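## Task

Place the white earphones inside the small chest's top drawer and the red earphones inside its bottom drawer, then make sure all drawers are closed and the chest is still standing upright.

## Robot and tools

ROBOT. Two arms, left_arm and right_arm, each with a two-finger gripper. The fingers point along the gripper's own +z axis and spread along its y axis. The reported gripper point sits between the finger pads, roughly 1 cm short of the tips. Bases: left_arm near (+0.004, +0.297, -0.017) m, right_arm near (+0.006, -0.300, -0.018) m, both almost unrotated. Joint limits (rad), base to hand: waist -2.618 to 3.054, shoulder 0.000 to 3.142, elbow 0.000 to 3.142 (straight at 2.901), wrist pitch -1.571 to 1.571, wrist yaw -1.571 to 1.571, wrist roll -2.094 to 2.094. Cameras: cam_high, cam_low (fixed on a beam behind the arms), cam_left_wrist, cam_right_wrist, all 672x504.

FRAMES. The scene frame has its origin at table-top height, halfway between the arms, a few cm behind the near table edge; +x runs out over the table, +y toward left_arm, +z up. Image left/right does not match arm names. Reported hand positions, orientations (quat wxyz) and velocities are in the scene frame and may be off by a few cm, more at long reach. Commanded offsets, however, are along each arm's current Hand target axes, not the scene axes.

THE 14-NUMBER ROW. Every motion command uses rows of 14 numbers, each in [-1, 1]: dx, dy, dz, rx, ry, rz, opening for left_arm, then the same seven for right_arm. Both arms are always included. The first six per arm are an offset from that arm's Hand target as it stood when the action or move began, measured along the Hand target's own axes; 1.0 equals 0.6 m of translation or 180 degrees of rotation, and rx, ry, rz form one rotation vector. The seventh number is not an offset: it is the absolute finger opening, +1 fully open (0.094 m), -1 closed. Sending six zeros re-requests the current Hand target; sending an opening always commands the fingers, so repeat the present value to leave a gripper unchanged.

execute_actions(actions, cameras). actions is a list of actions; each action is a list of up to 15 rows, one per 1/30 s step, and a short action repeats its last row to fill 15 steps. All rows in one action count from the same starting Hand target, not from each other; a new action starts from the updated Hand target, so the same offset sent twice moves twice. An empty list returns the state with images and shows the scene number and task. cameras picks images by name; ["all"] for all, [] for none.

move(target, speed, blend, opening_speed, grip_force, blocking, cameras). target is one 14-number row or a list of up to 15 rows; every row is an offset from the Hand targets at the move's start, not from the previous row. The grippers travel straight lines and all finish together, at least 0.5 s, capped at 10 s total. speed is the path's top speed in m/s (0.002 to 2.9, default 0.25; turning up to twice that in rad/s), one value or one per target. blend (m) rounds corners of a list; 0 stops at each point. opening_speed sets finger speed in scale units per second (0.2 or more); use it to close gently. grip_force is the per-pad force cap in newtons, 10 to 50, one value or one per arm; it persists, and low forces close slowly. blocking=false returns after 0.5 s while the move continues. A changed opening at a later target is applied only after everything comes to rest there. Paths ignore obstacles and the other arm, lag and overshoot more at high speed and near full stretch, and passing close to an arm's own base can flip its shoulder posture, so route around it. The result adds a move: line such as done, off_target, moving, held or fault, plus limits (paced = pose clipped, held = steps withheld). done means within 10 mm and 2 degrees; it says nothing about contact.

wait(seconds 0 to 10, cameras) lets time pass with commands held. stop(cameras) brakes a running move (needs room when fast). zoom_image(camera, region [x0, y0, x1, y1] in pixels, at most 504x504) enlarges part of that camera's newest image. finished_scene(scene 1 or 2) ends the scene for good and moves on.

RESULTS. Each gives per-arm end_effector_position, end_effector_quat_wxyz, Hand target (last commanded pose after the controller limits rotation to 40 degrees from the measured one), Joint positions (last value is finger gap in m), Joint velocities (may read within noise), joint torques (include the arm's own weight; first three wrap at ±28 N m), grip_measured on the opening scale, and Tool commands. Grippers often stop short of the Hand target; a new command, even all zeros, asks again, and remaining error can be sent as an extra offset. Check pose and tilt after each move and correct tilt. grip_measured reads up to about 2.5 mm wide when empty and a bit narrower than a squeezed part; it does not reveal contact. To release, command an opening clearly above it.

CAUTIONS. Do not drop parts or release them while moving, slam, or push hard; never let anything leave the table, and do not tip the chest. Avoid the bar, plate and low rail near the bases (up to about 3 cm high, no warning). Keep the arms, grippers and wrist cameras from touching each other, and never grip the other arm's fingers. Avoid strain on camera cables. A blocked arm keeps pushing until commanded back past its gripper. Holding loads, stretching out or pushing unreachable poses heats motors: MOTOR HOT at 75 °C, the arm folds and idles at 90 °C, and drops at 100 °C. Small pushes may occasionally disturb loose objects. Time passes while replies are written.

Each tool is called after "Call:" as name(argument=value, ...) on one line, values as JSON.

## Session

Call:
execute_actions(actions=[])

Scene clock: 0.00 s.
left_arm: end_effector_position=(+0.2624, +0.1481, +0.4261) grip_measured=+1.000 end_effector_quat_wxyz=(+0.571, -0.167, +0.790, -0.149) | right_arm: end_effector_position=(+0.2547, -0.0626, +0.3163) grip_measured=+1.000 end_effector_quat_wxyz=(+0.365, -0.039, +0.843, +0.392)
Joint positions: left_arm=[-0.923 1.187 1.693 -0.999 -0.834 -0.848 0.094] | right_arm=[0.729 1.054 1.207 -0.603 -0.097 0.692 0.094]
Joint velocities: within noise
Joint torques (N m): no reading
Heat: left arm: 31 °C; right arm: 32 °C.
Hand target: left_arm +0.2617, +0.1503, +0.4288; +0.573, -0.170, +0.788, -0.150 | right_arm +0.2537, -0.0625, +0.3210; +0.368, -0.040, +0.840, +0.396
Tool commands: left_gripper/opening=+1.0 right_gripper/opening=+1.0

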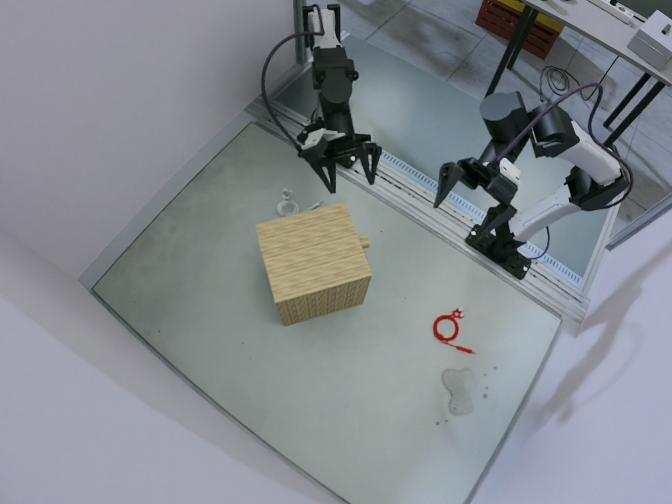

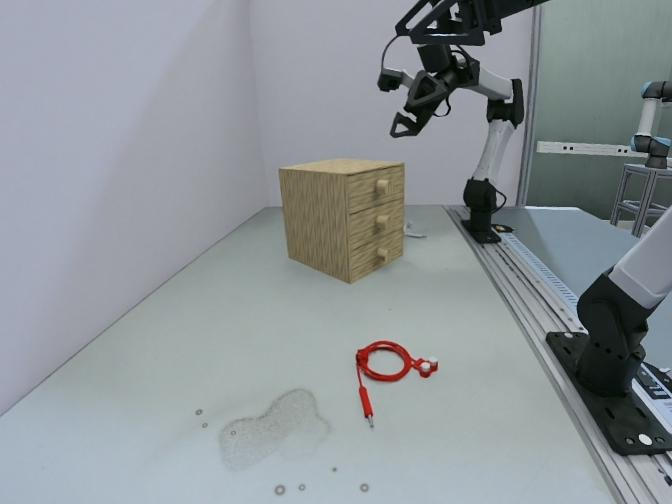

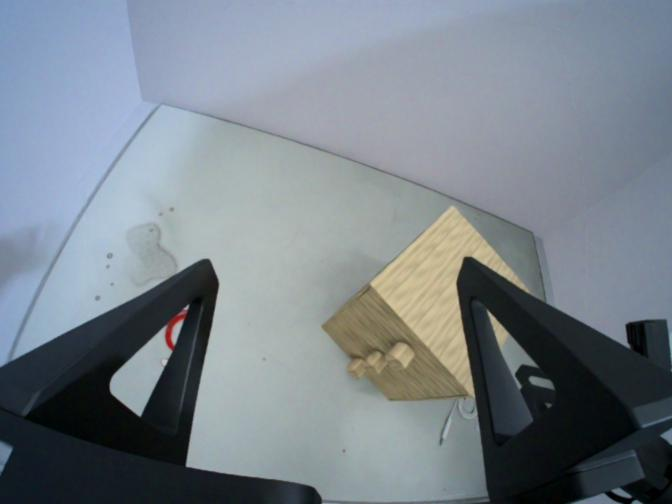

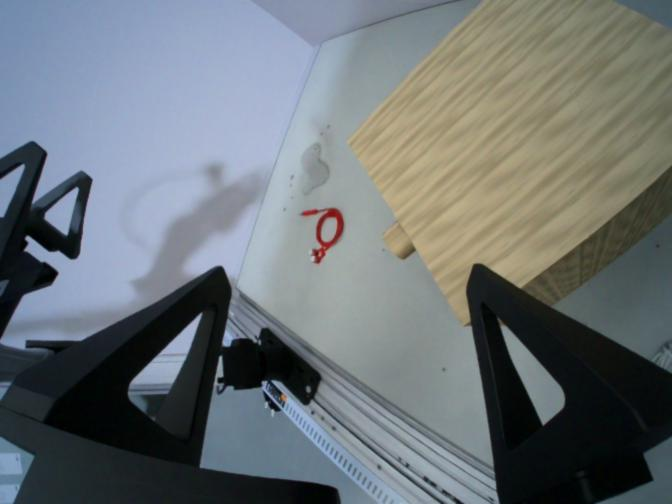

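Call:
move(target=[0.059,0.416,-0.049,-0.103,0.393,0.117,1,0.172,-0.046,-0.052,0.0186,-0.066,-0.231,1], cameras=["all"])

Call:
zoom_image(camera="cam_low", region=[250, 130, 502, 320])

Scene clock: 22.23 s.
left_arm: end_effector_position=(+0.2123, +0.3612, +0.3089) grip_measured=+1.000 end_effector_quat_wxyz=(+0.286, -0.008, +0.955, +0.079) | right_arm: end_effector_position=(+0.1699, -0.0797, +0.2525) grip_measured=+1.000 end_effector_quat_wxyz=(+0.565, -0.285, +0.742, +0.223)
Joint positions: left_arm=[0.335 1.124 1.66 -1.52 0.02 0.291 0.094] | right_arm=[1.266 0.631 0.662 -0.345 0.527 0.137 0.094]
Joint torques (N m): left_arm=[0.01 -1.77 4.82 0.84 -0.17 0.14] | right_arm=[0.16 -0.38 6.63 2.1 0.21 -0.05]
Heat: left arm: 34 °C; right arm: 36 °C.
Hand target: left_arm +0.1996, +0.3600, +0.3001; +0.000, +0.000, +1.000, +0.001 | right_arm +0.1704, -0.0800, +0.2494; +0.568, -0.284, +0.741, +0.218
Off the commanded pose: left_arm 0.016 m, 35 deg | right_arm 0.003 m, 1 deg.
joint sent to its limit (left arm) — joint 4 (wrist pitch), lower limit. The joint targets are off in orientation, not in position.
move: off_target (left_arm)

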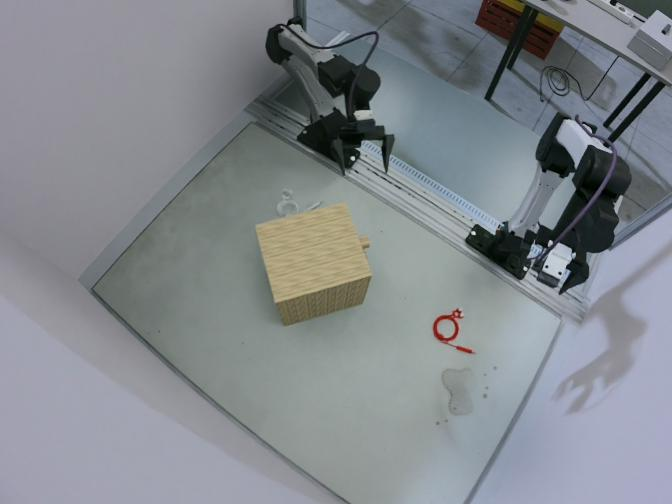

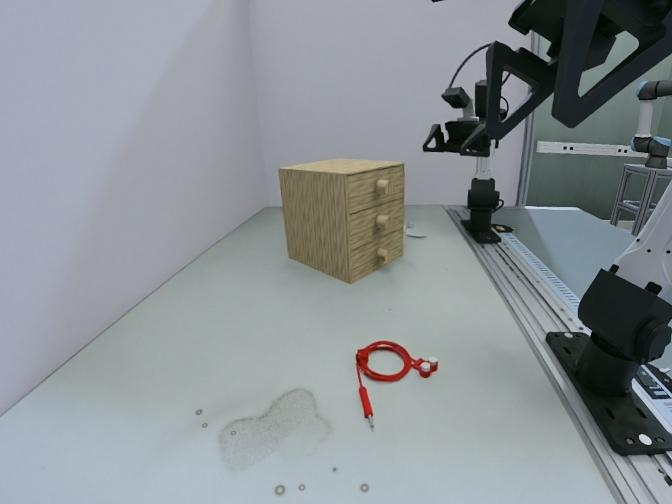

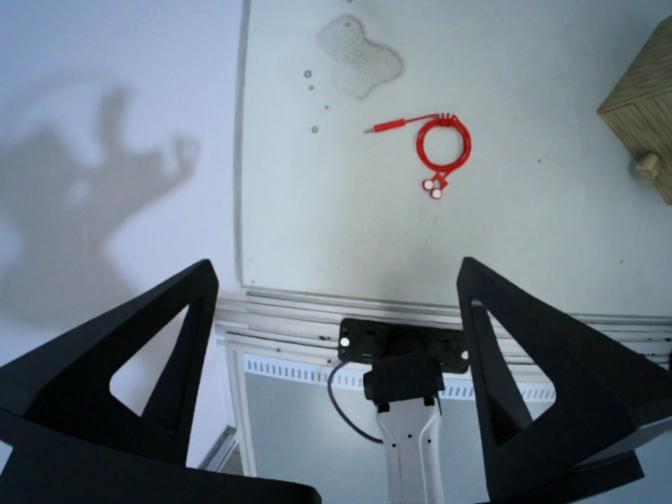

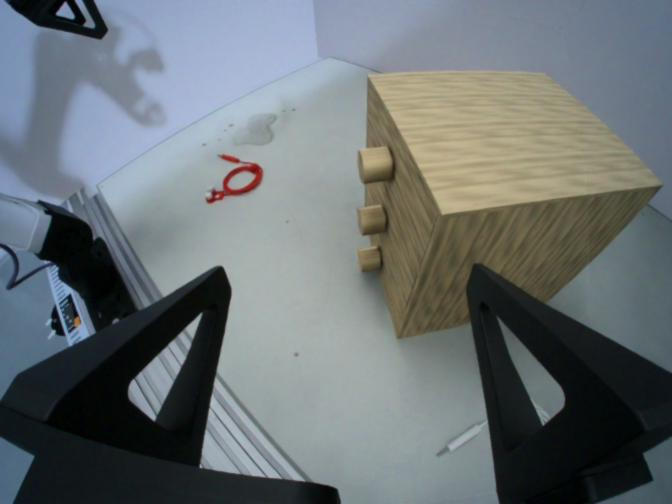

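Scaled by 2.000.

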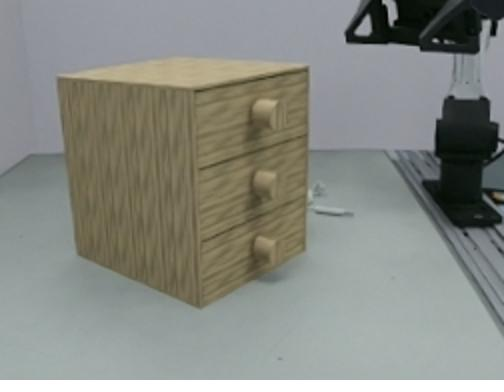

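Call:
move(target=[0.078,-0.468,0.083,0.128,-0.374,0.183,1,0.123,-0.316,-0.145,0.152,0.397,0.198,1], speed=0.4, cameras=["all"])

Scene clock: 37.63 s.
left_arm: end_effector_position=(+0.1491, +0.0784, +0.2512) grip_measured=+1.000 end_effector_quat_wxyz=(+0.536, +0.269, +0.776, -0.196) | right_arm: end_effector_position=(+0.2196, -0.2872, +0.1932) grip_measured=+1.000 end_effector_quat_wxyz=(+0.076, +0.000, +0.997, +0.013)
Joint positions: left_arm=[-1.343 0.666 0.767 -0.556 -0.624 -0.309 0.094] | right_arm=[0.088 1.243 1.392 -1.55 0.019 0.101 0.094]
Joint torques (N m): left_arm=[0.28 0.65 6.57 1.86 -0.53 0.03] | right_arm=[-0.64 -2.52 9.14 0.48 0.1 -0.08]
Heat: left arm: 33 °C; right arm: 38 °C.
Hand target: left_arm +0.1527, +0.0793, +0.2496; +0.542, +0.266, +0.775, -0.185 | right_arm +0.2207, -0.2899, +0.2006; +0.000, -0.001, +1.000, +0.000
Off the commanded pose: left_arm 0.004 m, 1 deg | right_arm 0.008 m, 9 deg.
joint sent to its limit (right arm) — joint 4 (wrist pitch), lower limit. The joint targets are off in orientation, not in position.
move: off_target (right_arm)

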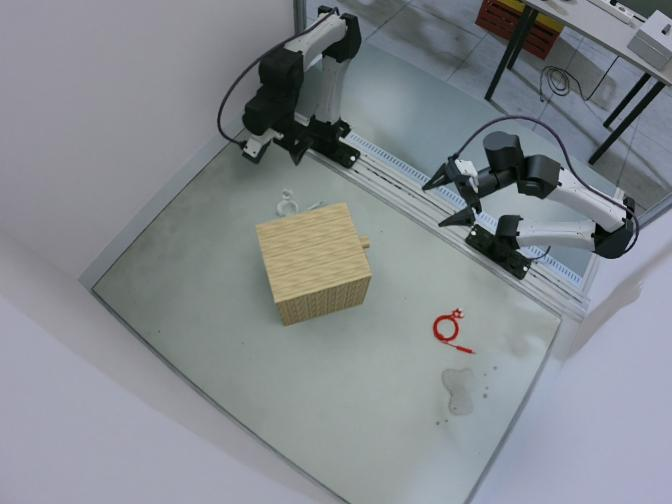

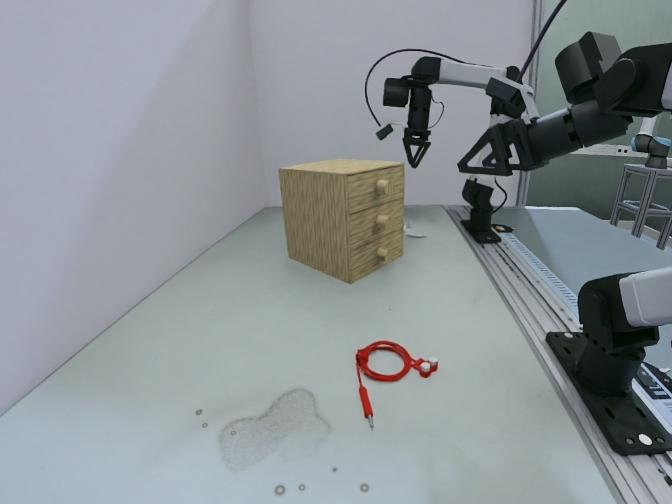

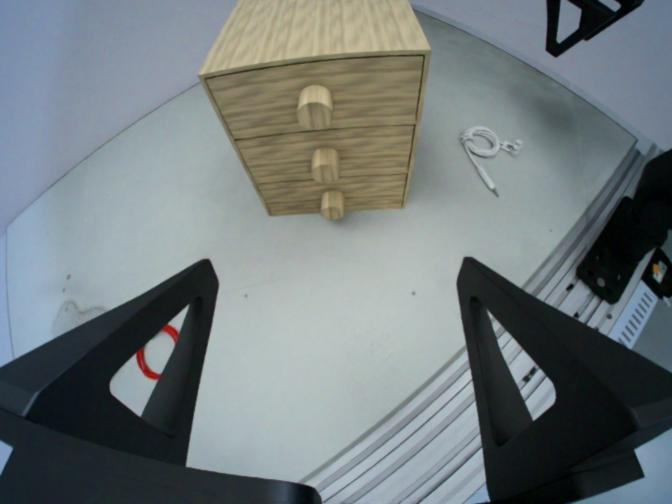

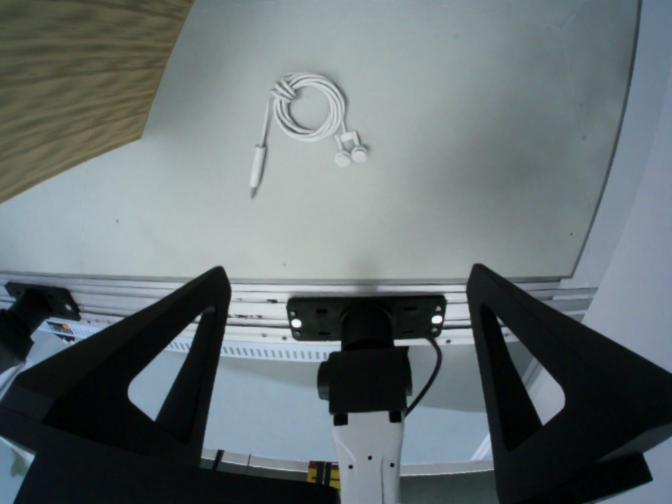

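Call:
move(target=[0.181,-0.028,0.248,-0.0088,0.0828,-0.0052,1,-0.05,0,0.117,0,0,0.194,1], speed=0.35, cameras=["all"])

Scene clock: 76.87 s.
left_arm: end_effector_position=(+0.2207, +0.0064, +0.0964) grip_measured=+1.000 end_effector_quat_wxyz=(+0.438, +0.273, +0.845, -0.140) | right_arm: end_effector_position=(+0.2509, -0.2880, +0.1343) grip_measured=+1.000 end_effector_quat_wxyz=(+0.002, +0.294, +0.956, +0.004)
Joint positions: left_arm=[-1.082 1.288 0.606 0.002 -0.379 -0.304 0.094] | right_arm=[0.066 1.443 1.318 -1.423 0.023 0.679 0.094]
Joint torques (N m): left_arm=[0.87 -3.18 7.64 1.8 -0.15 0.05] | right_arm=[-0.65 -4.21 5.79 0.4 0.11 0.05]
Heat: left arm: 35 °C; right arm: 35 °C.
Hand target: left_arm +0.2236, +0.0035, +0.0966; +0.440, +0.274, +0.843, -0.143 | right_arm +0.2507, -0.2899, +0.1304; +0.000, +0.299, +0.954, +0.000
Off the commanded pose: left_arm 0.004 m, 0 deg | right_arm 0.004 m, 1 deg.
move: done

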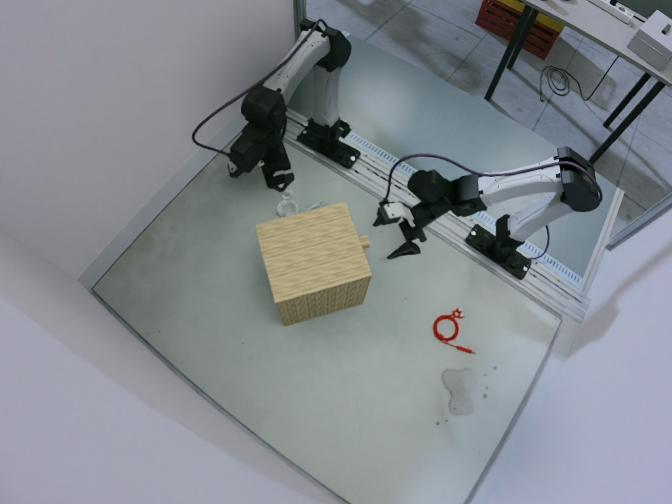

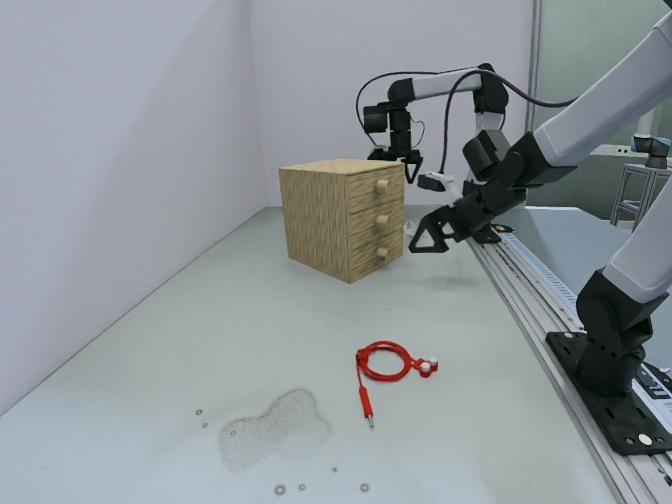

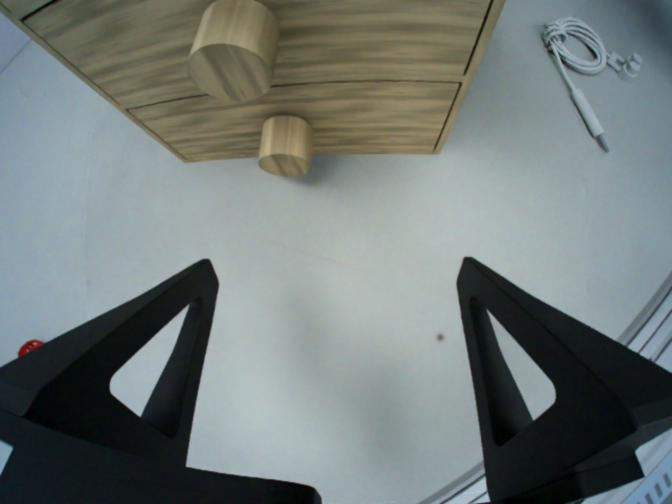

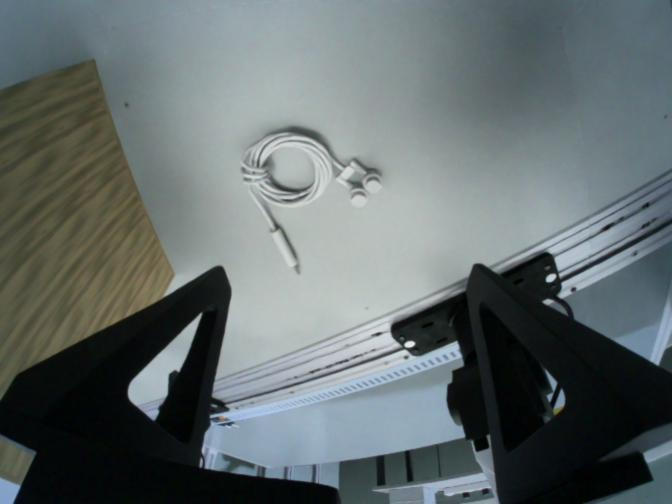

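Call:
move(target=[0.047,0.0515,0.078,0,-0.128,0,1,0.05,0.025,0.13,0,0,0,-0.2], speed=0.3, cameras=["cam_left_wrist","cam_right_wrist","cam_low"])

Scene clock: 98.47 s.
left_arm: end_effector_position=(+0.2589, +0.0131, +0.0485) grip_measured=+1.000 end_effector_quat_wxyz=(+0.597, +0.237, +0.740, -0.198) | right_arm: end_effector_position=(+0.2357, -0.2607, +0.0520) grip_measured=-0.198 end_effector_quat_wxyz=(-0.009, +0.299, +0.954, +0.000)
Joint positions: left_arm=[-0.974 1.876 0.254 1.388 -0.355 -0.106 0.094] | right_arm=[0.179 1.442 0.986 -1.116 0.023 0.803 0.038]
Joint torques (N m): left_arm=[0.84 -4.57 2.7 2.07 -0.03 0.06] | right_arm=[0.46 -5.61 5.55 0.32 0.06 0.07]
Heat: left arm: 35 °C; right arm: 34 °C.
Hand target: left_arm +0.2597, +0.0154, +0.0467; +0.599, +0.240, +0.739, -0.194 | right_arm +0.2346, -0.2605, +0.0524; +0.000, +0.299, +0.954, +0.000
Off the commanded pose: left_arm 0.003 m, 1 deg | right_arm 0.001 m, 1 deg.
move: done
Images, in order (width x height): cam_low 672x504, cam_left_wrist 672x504, cam_right_wrist 672x504.

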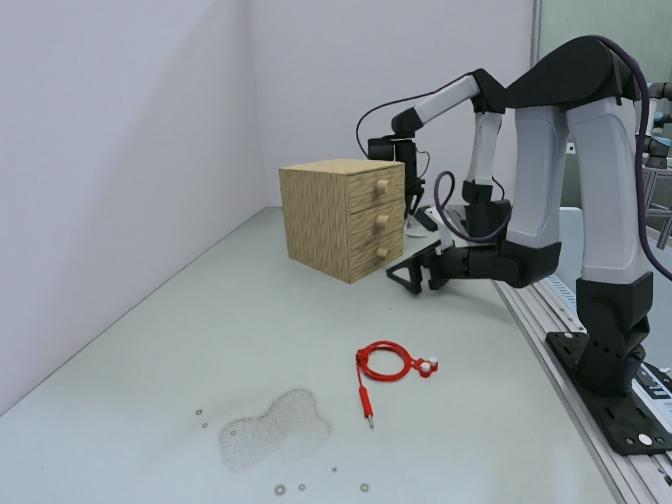

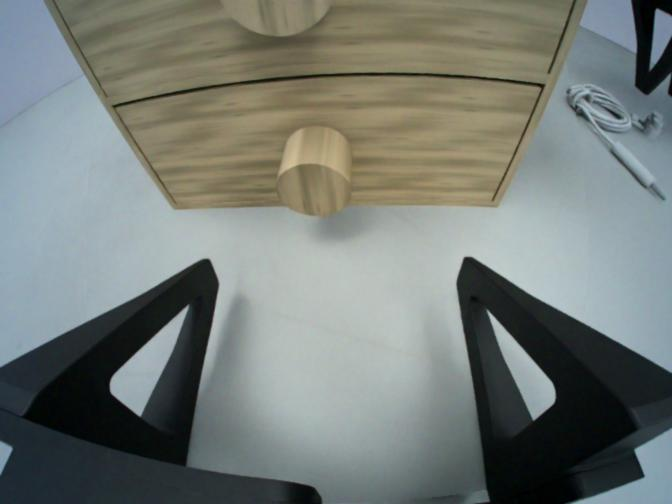

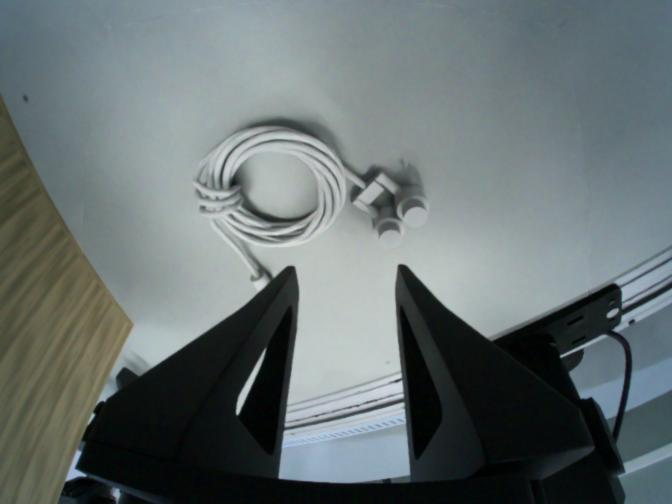

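Call:
move(target=[[-0.020,0.0133,0.0945,0,0,0,0.3,0.0173,0.0147,0.03,0,0,0.194,-0.2],[-0.020,0.0133,0.0945,0,0,0,-1,0.0173,0.0147,0.03,0,0,0.194,-0.2]], speed=0.2, opening_speed=1.5, cameras=["cam_left_wrist","cam_right_wrist"])

Scene clock: 111.93 s.
left_arm: end_effector_position=(+0.3036, -0.0100, +0.0462) grip_measured=-0.453 end_effector_quat_wxyz=(+0.594, +0.243, +0.740, -0.202) | right_arm: end_effector_position=(+0.2334, -0.2472, +0.0379) grip_measured=-0.198 end_effector_quat_wxyz=(-0.002, +0.572, +0.820, +0.004)
Joint positions: left_arm=[-0.869 1.962 0.434 1.297 -0.237 -0.079 0.026] | right_arm=[0.236 1.442 0.926 -1.039 0.023 1.469 0.038]
Joint torques (N m): left_arm=[0.7 -5.61 6.11 1.87 -0.21 0.06] | right_arm=[0.1 -4.25 5.46 0.34 0.11 0.08]
Heat: left arm: 37 °C; right arm: 33 °C.
Hand target: left_arm +0.3113, -0.0122, +0.0467; +0.599, +0.240, +0.739, -0.194 | right_arm +0.2311, -0.2473, +0.0345; +0.000, +0.571, +0.821, +0.000
Off the commanded pose: left_arm 0.008 m, 1 deg | right_arm 0.004 m, 1 deg.
move: done
Images, in order (width x height): cam_left_wrist 672x504, cam_right_wrist 672x504.

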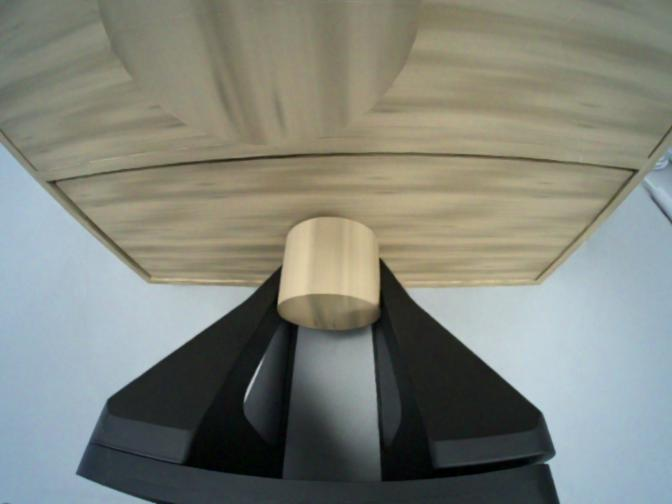

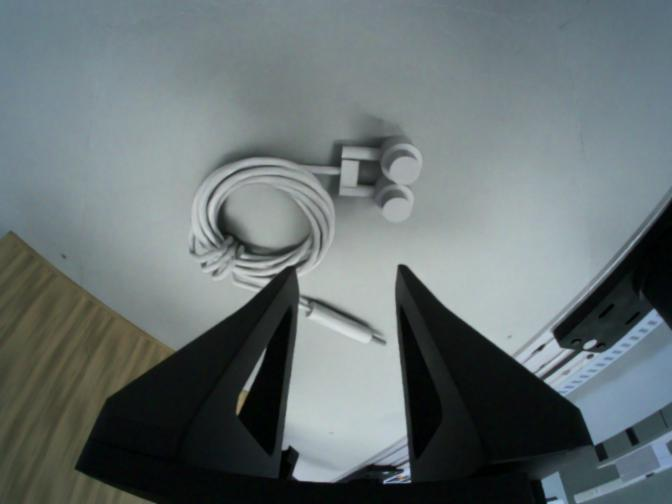

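Call:
move(target=[[0.024,0,-0.11,0,0,0,-1,0.0155,0.0183,0.0,0,0,0,-0.4],[0.047,0,-0.22,0,0,0,-1,0.0155,0.0183,0.037,0,0,0,-0.4]], speed=0.12, cameras=["all"])

Scene clock: 119.00 s.
left_arm: end_effector_position=(+0.2044, +0.0556, +0.0416) grip_measured=-0.453 end_effector_quat_wxyz=(+0.584, +0.236, +0.753, -0.193) | right_arm: end_effector_position=(+0.2385, -0.2345, +0.0197) grip_measured=-0.398 end_effector_quat_wxyz=(-0.003, +0.571, +0.821, +0.004)
Joint positions: left_arm=[-1.121 1.75 0.014 1.445 -0.497 -0.172 0.026] | right_arm=[0.279 1.502 0.902 -0.958 0.023 1.512 0.028]
Joint torques (N m): left_arm=[-0.84 -5.96 1.96 1.74 -0.74 0.14] | right_arm=[0.02 -3.67 4.82 0.5 0.08 0.08]
Heat: left arm: 37 °C; right arm: 33 °C.
Hand target: left_arm +0.2021, +0.0672, +0.0463; +0.599, +0.240, +0.739, -0.194 | right_arm +0.2381, -0.2348, +0.0122; +0.000, +0.572, +0.821, +0.000
Off the commanded pose: left_arm 0.013 m, 2 deg | right_arm 0.008 m, 1 deg.
joint sent to its limit (left arm) — joint 3 (elbow), lower limit, where the elbow is as bent as it goes. The joint targets are off in position and orientation.
move: off_target (left_arm)

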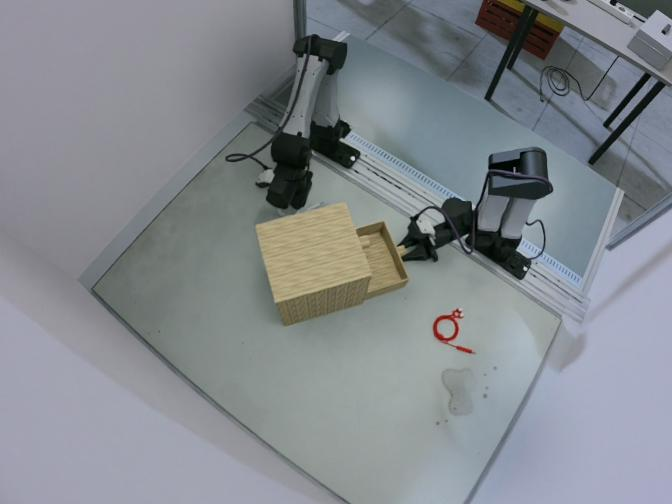

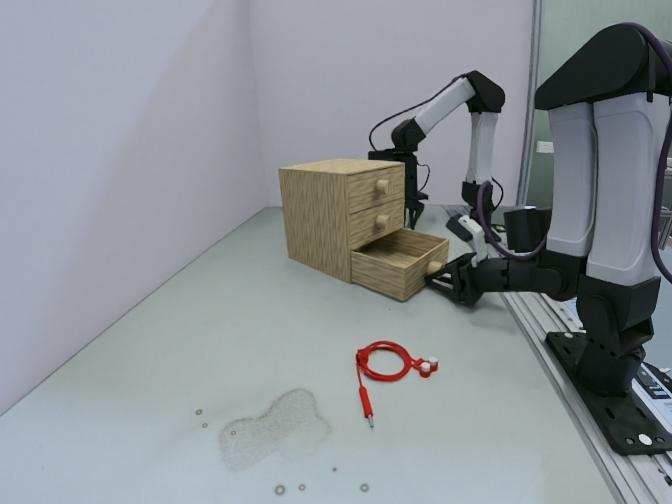

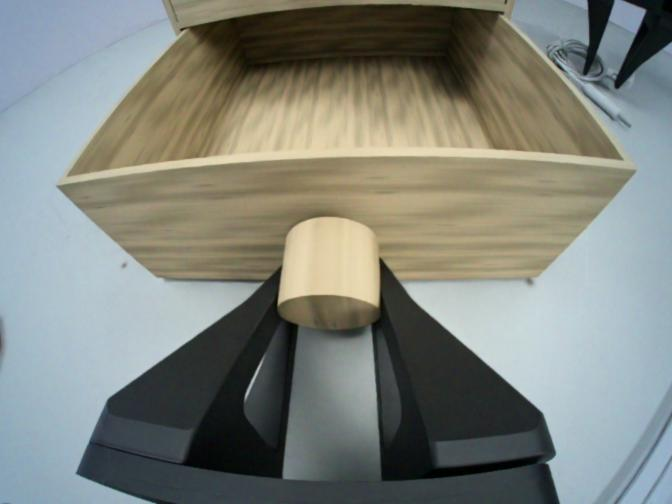

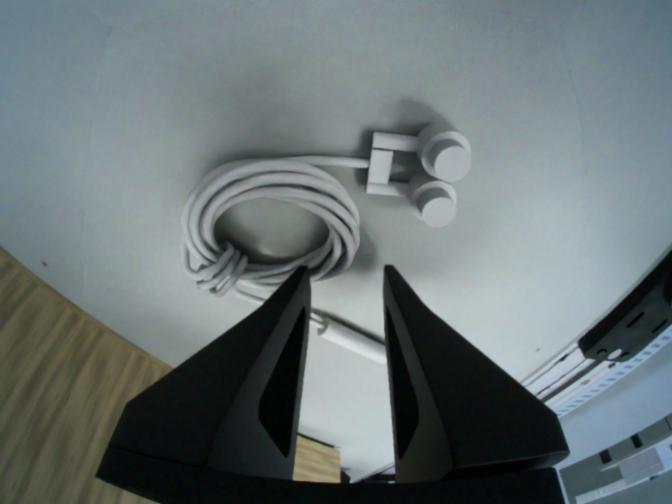

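Call:
move(target=[[0.005,-0.013,0.016,0,0,0,1,-0.008,0,0.0125,0,0,0,-0.4],[-0.19,-0.013,-0.026,0,0,0,1,-0.008,0,0.0125,0,0,0,-1],[-0.1905,0.356,-0.098,-0.1355,0.4184,-0.1676,1,-0.008,0,-0.13,0,0,0,-1]], speed=[0.1,0.3,0.3], grip_force=[50,30], cameras=["all"])

Scene clock: 131.40 s.
left_arm: end_effector_position=(+0.3049, +0.2553, +0.1697) grip_measured=+0.997 end_effector_quat_wxyz=(+0.018, -0.004, +1.000, -0.010) | right_arm: end_effector_position=(+0.2356, -0.2401, +0.0784) grip_measured=-0.950 end_effector_quat_wxyz=(-0.014, +0.571, +0.820, -0.010)
Joint positions: left_arm=[-0.1 1.702 1.679 -1.525 0.022 -0.13 0.094] | right_arm=[0.268 1.461 1.105 -1.237 0.023 1.502 0.002]
Joint torques (N m): left_arm=[0.47 -5.91 8.2 0.01 -0.21 0.12] | right_arm=[0.14 -6 9.24 -0.04 0.1 0.05]
Heat: left arm: 37 °C; right arm: 32 °C.
Hand target: left_arm +0.3002, +0.2599, +0.1704; +0.000, +0.001, +1.000, +0.000 | right_arm +0.2399, -0.2393, +0.0902; +0.000, +0.572, +0.820, +0.000
Off the commanded pose: left_arm 0.007 m, 2 deg | right_arm 0.013 m, 2 deg.
grip_force (N): 50, 30
move: off_target (right_arm); target 2's new opening was sent with right_arm's hand 0.014 m and 1 deg from that target

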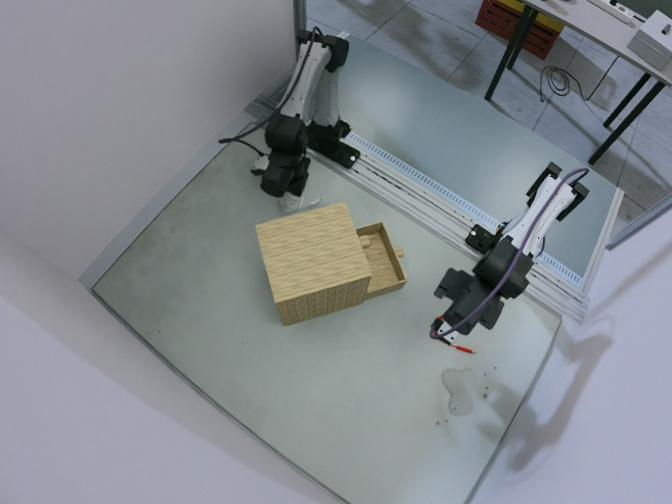

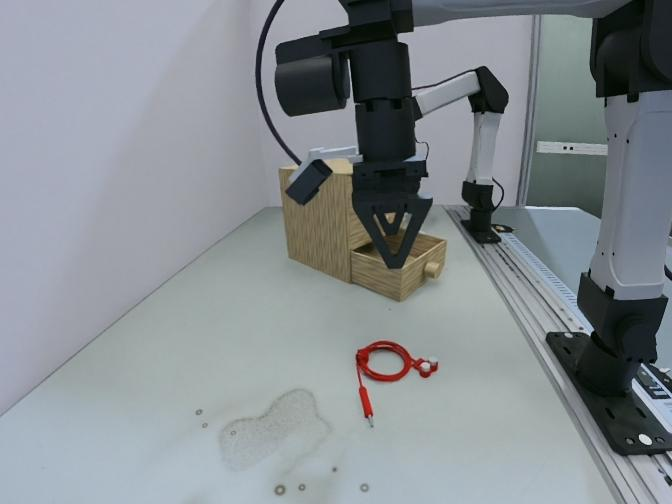

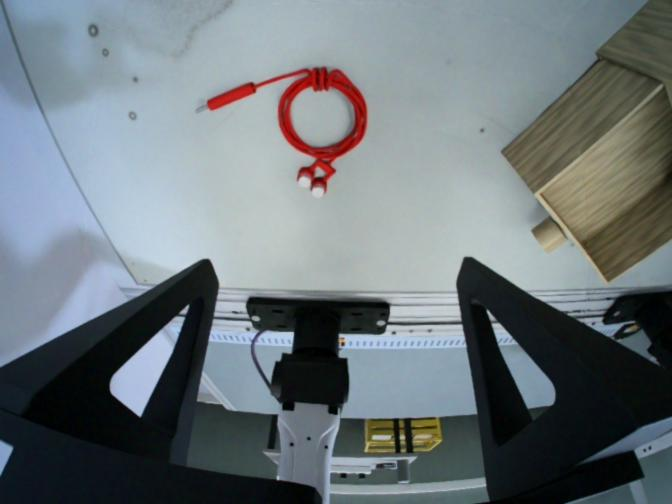

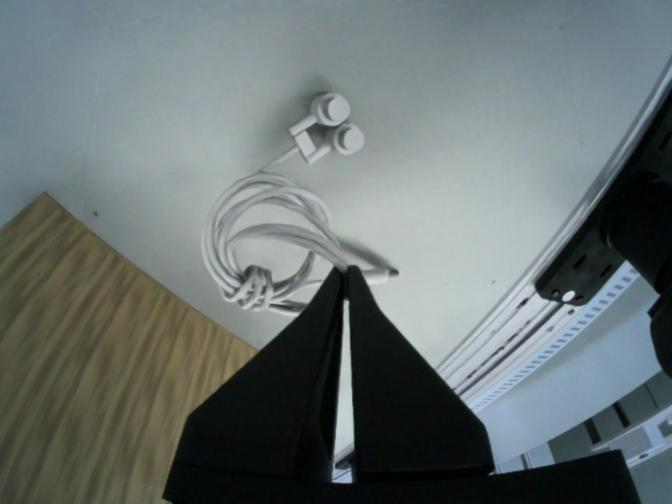

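Call:
move(target=[-0.037,-0.032,0.2,0,0,0,-0.1,0,0,-0.17,0,0,0,-1], speed=0.25, cameras=["all"])

Scene clock: 138.10 s.
left_arm: end_effector_position=(+0.3238, +0.2393, +0.0553) grip_measured=-0.097 end_effector_quat_wxyz=(+0.007, +0.005, +1.000, -0.008) | right_arm: end_effector_position=(+0.2409, -0.2391, +0.1831) grip_measured=-0.950 end_effector_quat_wxyz=(+0.021, +0.571, +0.820, +0.034)
Joint positions: left_arm=[-0.144 1.798 1.336 -1.106 0.022 -0.157 0.042] | right_arm=[0.28 1.41 1.478 -1.549 0.023 1.51 0.002]
Joint torques (N m): left_arm=[-0.4 -7.09 5.94 0.36 -0.21 -0.17] | right_arm=[0.54 -4.83 8.69 0.24 0.1 0.06]
Heat: left arm: 35 °C; right arm: 33 °C.
Hand target: left_arm +0.3224, +0.2406, +0.0504; +0.000, +0.001, +1.000, +0.000 | right_arm +0.2399, -0.2392, +0.1922; +0.000, +0.572, +0.820, +0.000
Off the commanded pose: left_arm 0.005 m, 1 deg | right_arm 0.009 m, 5 deg.
joint sent to its limit (right arm) — joint 4 (wrist pitch), lower limit. The joint targets are off in orientation, not in position.
grip_force (N): 50, 30
move: off_target (right_arm)

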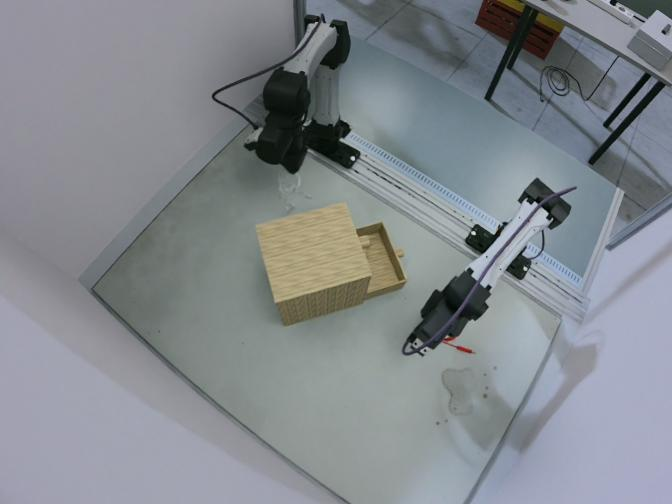

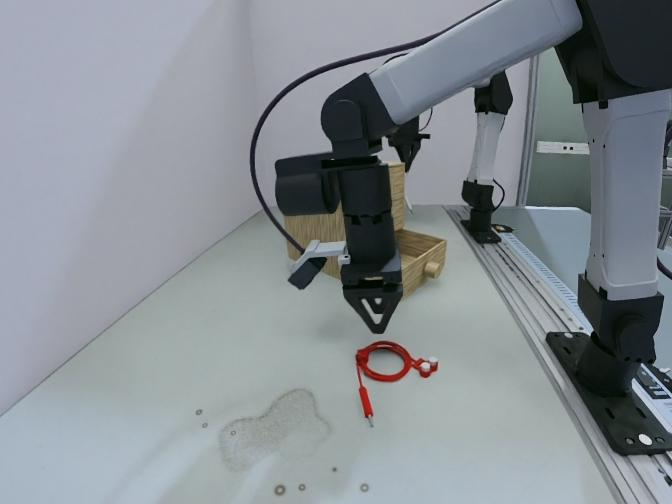

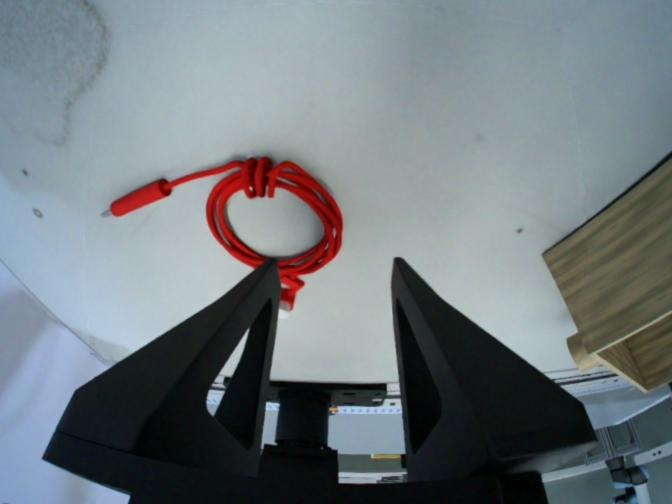

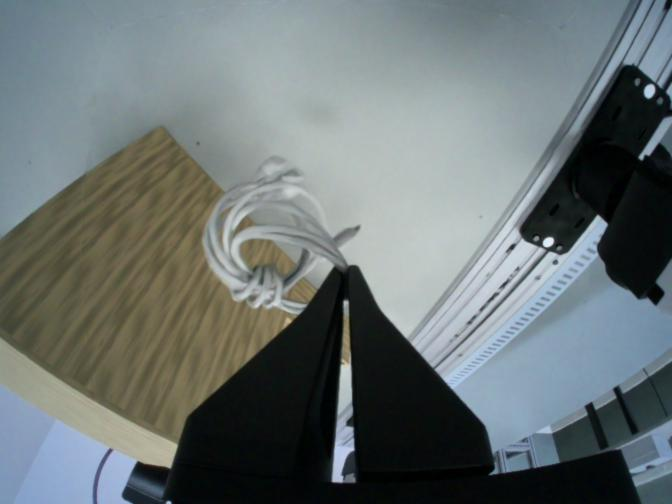

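Call:
move(target=[[0.012,0.007,0.08,0,0,0,-0.1,0,0,-0.17,0,0,0,-1],[0.012,0.007,0.08,0,0,0,-1,0,0,-0.17,0,0,0,-1],[0.012,0.007,-0.2,0,0,0,-1,0,0,-0.17,0,0,0,-1]], speed=[0.12,0.2,0.2], grip_force=[35,30], cameras=["cam_left_wrist","cam_low","cam_right_wrist"])

Scene clock: 151.57 s.
left_arm: end_effector_position=(+0.3232, +0.2382, +0.1677) grip_measured=-0.909 end_effector_quat_wxyz=(+0.019, +0.005, +1.000, -0.011) | right_arm: end_effector_position=(+0.2425, -0.2383, +0.2859) grip_measured=-0.950 end_effector_quat_wxyz=(+0.140, +0.554, +0.799, +0.187)
Joint positions: left_arm=[-0.144 1.778 1.761 -1.526 0.024 -0.157 0.004] | right_arm=[0.295 1.238 1.702 -1.552 0.023 1.511 0.002]
Joint torques (N m): left_arm=[0.79 -7.94 7.45 -0.01 -0.23 -0.05] | right_arm=[0.21 -2.76 8.23 1 0.12 -0.01]
Heat: left arm: 34 °C; right arm: 34 °C.
Hand target: left_arm +0.3152, +0.2448, +0.1705; +0.000, +0.001, +1.000, +0.000 | right_arm +0.2399, -0.2391, +0.2942; +0.000, +0.571, +0.821, +0.000
Off the commanded pose: left_arm 0.011 m, 3 deg | right_arm 0.009 m, 27 deg.
joint sent to its limit (left arm) — joint 4 (wrist pitch), lower limit. The joint targets still meet the commanded pose.
joint sent to its limit (right arm) — joint 4 (wrist pitch), lower limit. The joint targets are off in orientation, not in position.
grip_force (N): 35, 30
move: off_target (left_arm, right_arm); target 2's new opening was sent with left_arm's hand 0.011 m and 1 deg from that target
Images, in order (width x height): cam_low 672x504, cam_left_wrist 672x504, cam_right_wrist 672x504.

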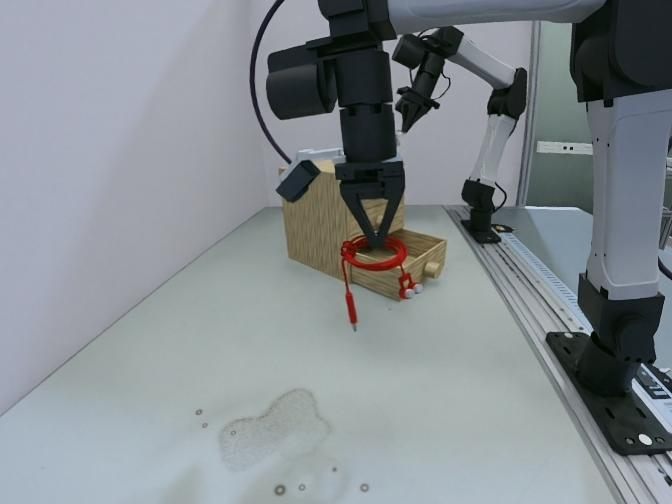

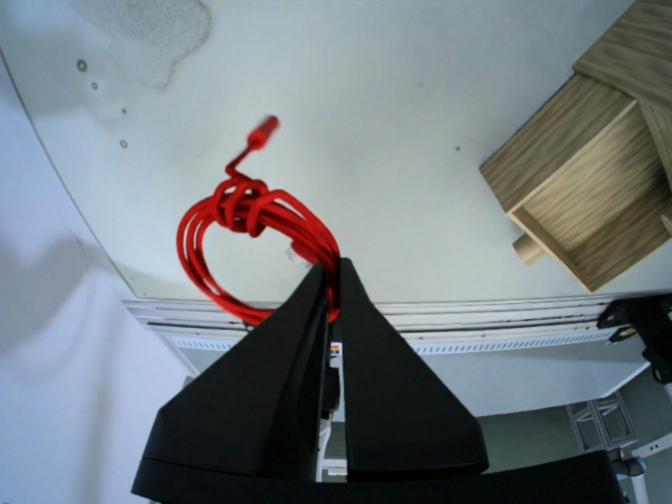

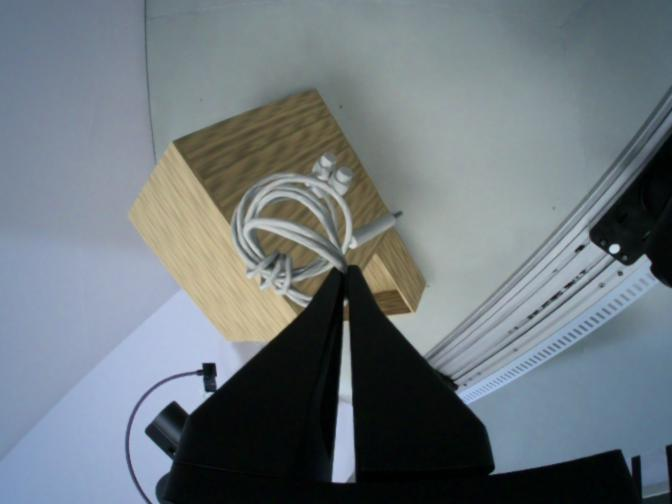

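Call:
move(target=[0.132,-0.428,-0.083,0.0697,-0.2143,0.1913,-1,0,0,0,0,0,0,-1], speed=0.25, cameras=["all"])

Scene clock: 157.90 s.
left_arm: end_effector_position=(+0.2344, -0.0151, +0.2172) grip_measured=-0.909 end_effector_quat_wxyz=(+0.315, +0.293, +0.896, -0.110) | right_arm: end_effector_position=(+0.2425, -0.2383, +0.2859) grip_measured=-0.950 end_effector_quat_wxyz=(+0.140, +0.554, +0.799, +0.187)
Joint positions: left_arm=[-1.001 1.475 1.439 -0.894 -0.217 -0.322 0.004] | right_arm=[0.295 1.238 1.702 -1.552 0.023 1.511 0.002]
Joint torques (N m): left_arm=[-0.1 -7.53 6.48 1.39 -0.46 -0.03] | right_arm=[0.49 -2.66 8.27 0.99 0.12 0.01]
Heat: left arm: 34 °C; right arm: 34 °C.
Hand target: left_arm +0.2357, -0.0119, +0.2204; +0.325, +0.290, +0.894, -0.106 | right_arm +0.2399, -0.2391, +0.2942; +0.000, +0.571, +0.821, +0.000
Off the commanded pose: left_arm 0.005 m, 1 deg | right_arm 0.009 m, 27 deg.
joint sent to its limit (right arm) — joint 4 (wrist pitch), lower limit. The joint targets are off in orientation, not in position.
grip_force (N): 35, 30
move: off_target (right_arm)

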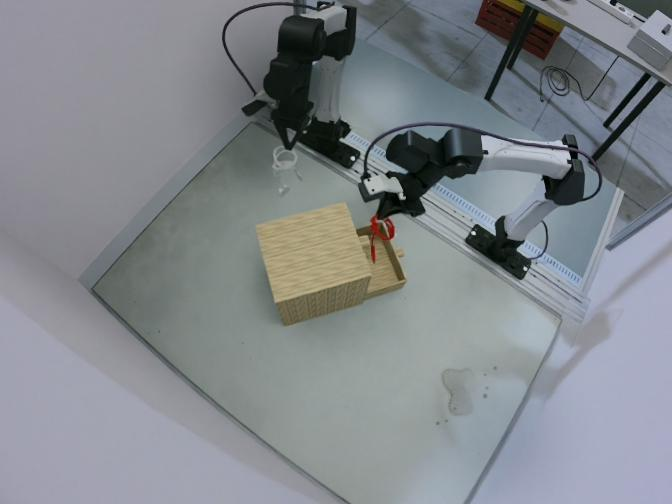

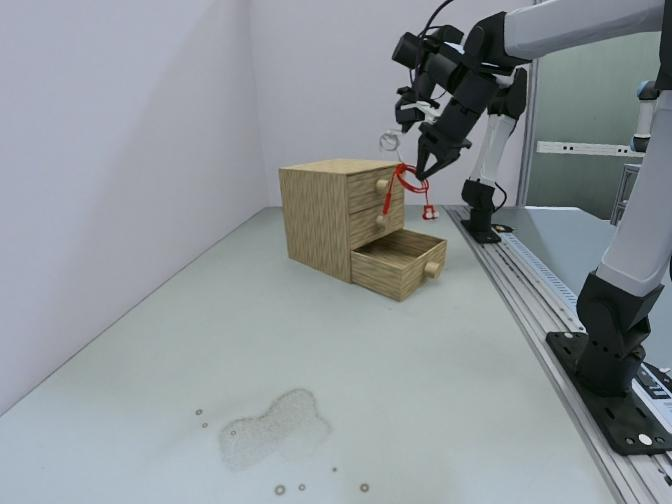

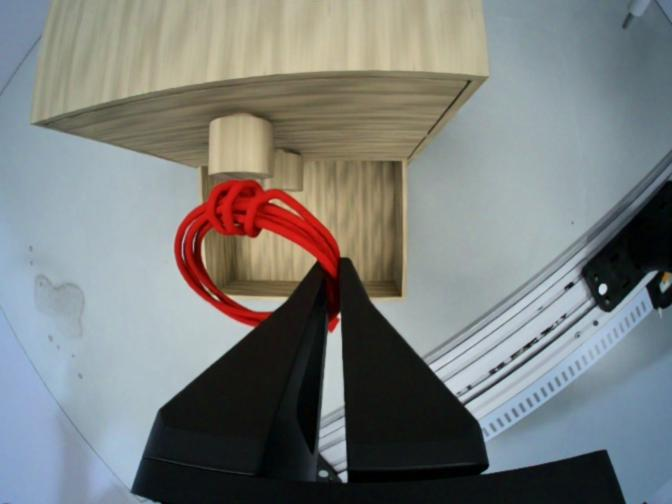

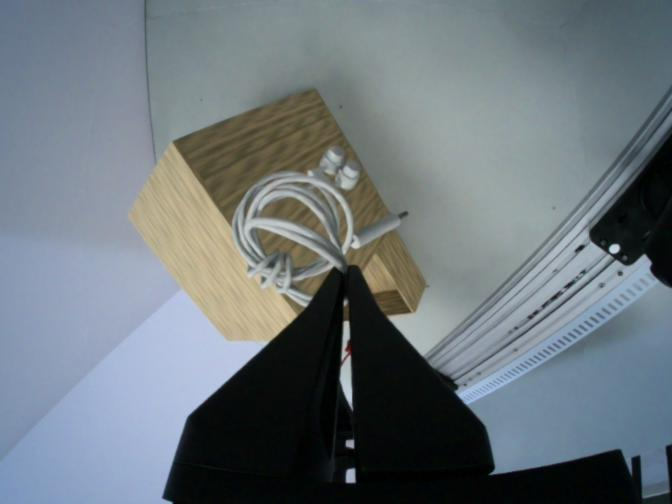

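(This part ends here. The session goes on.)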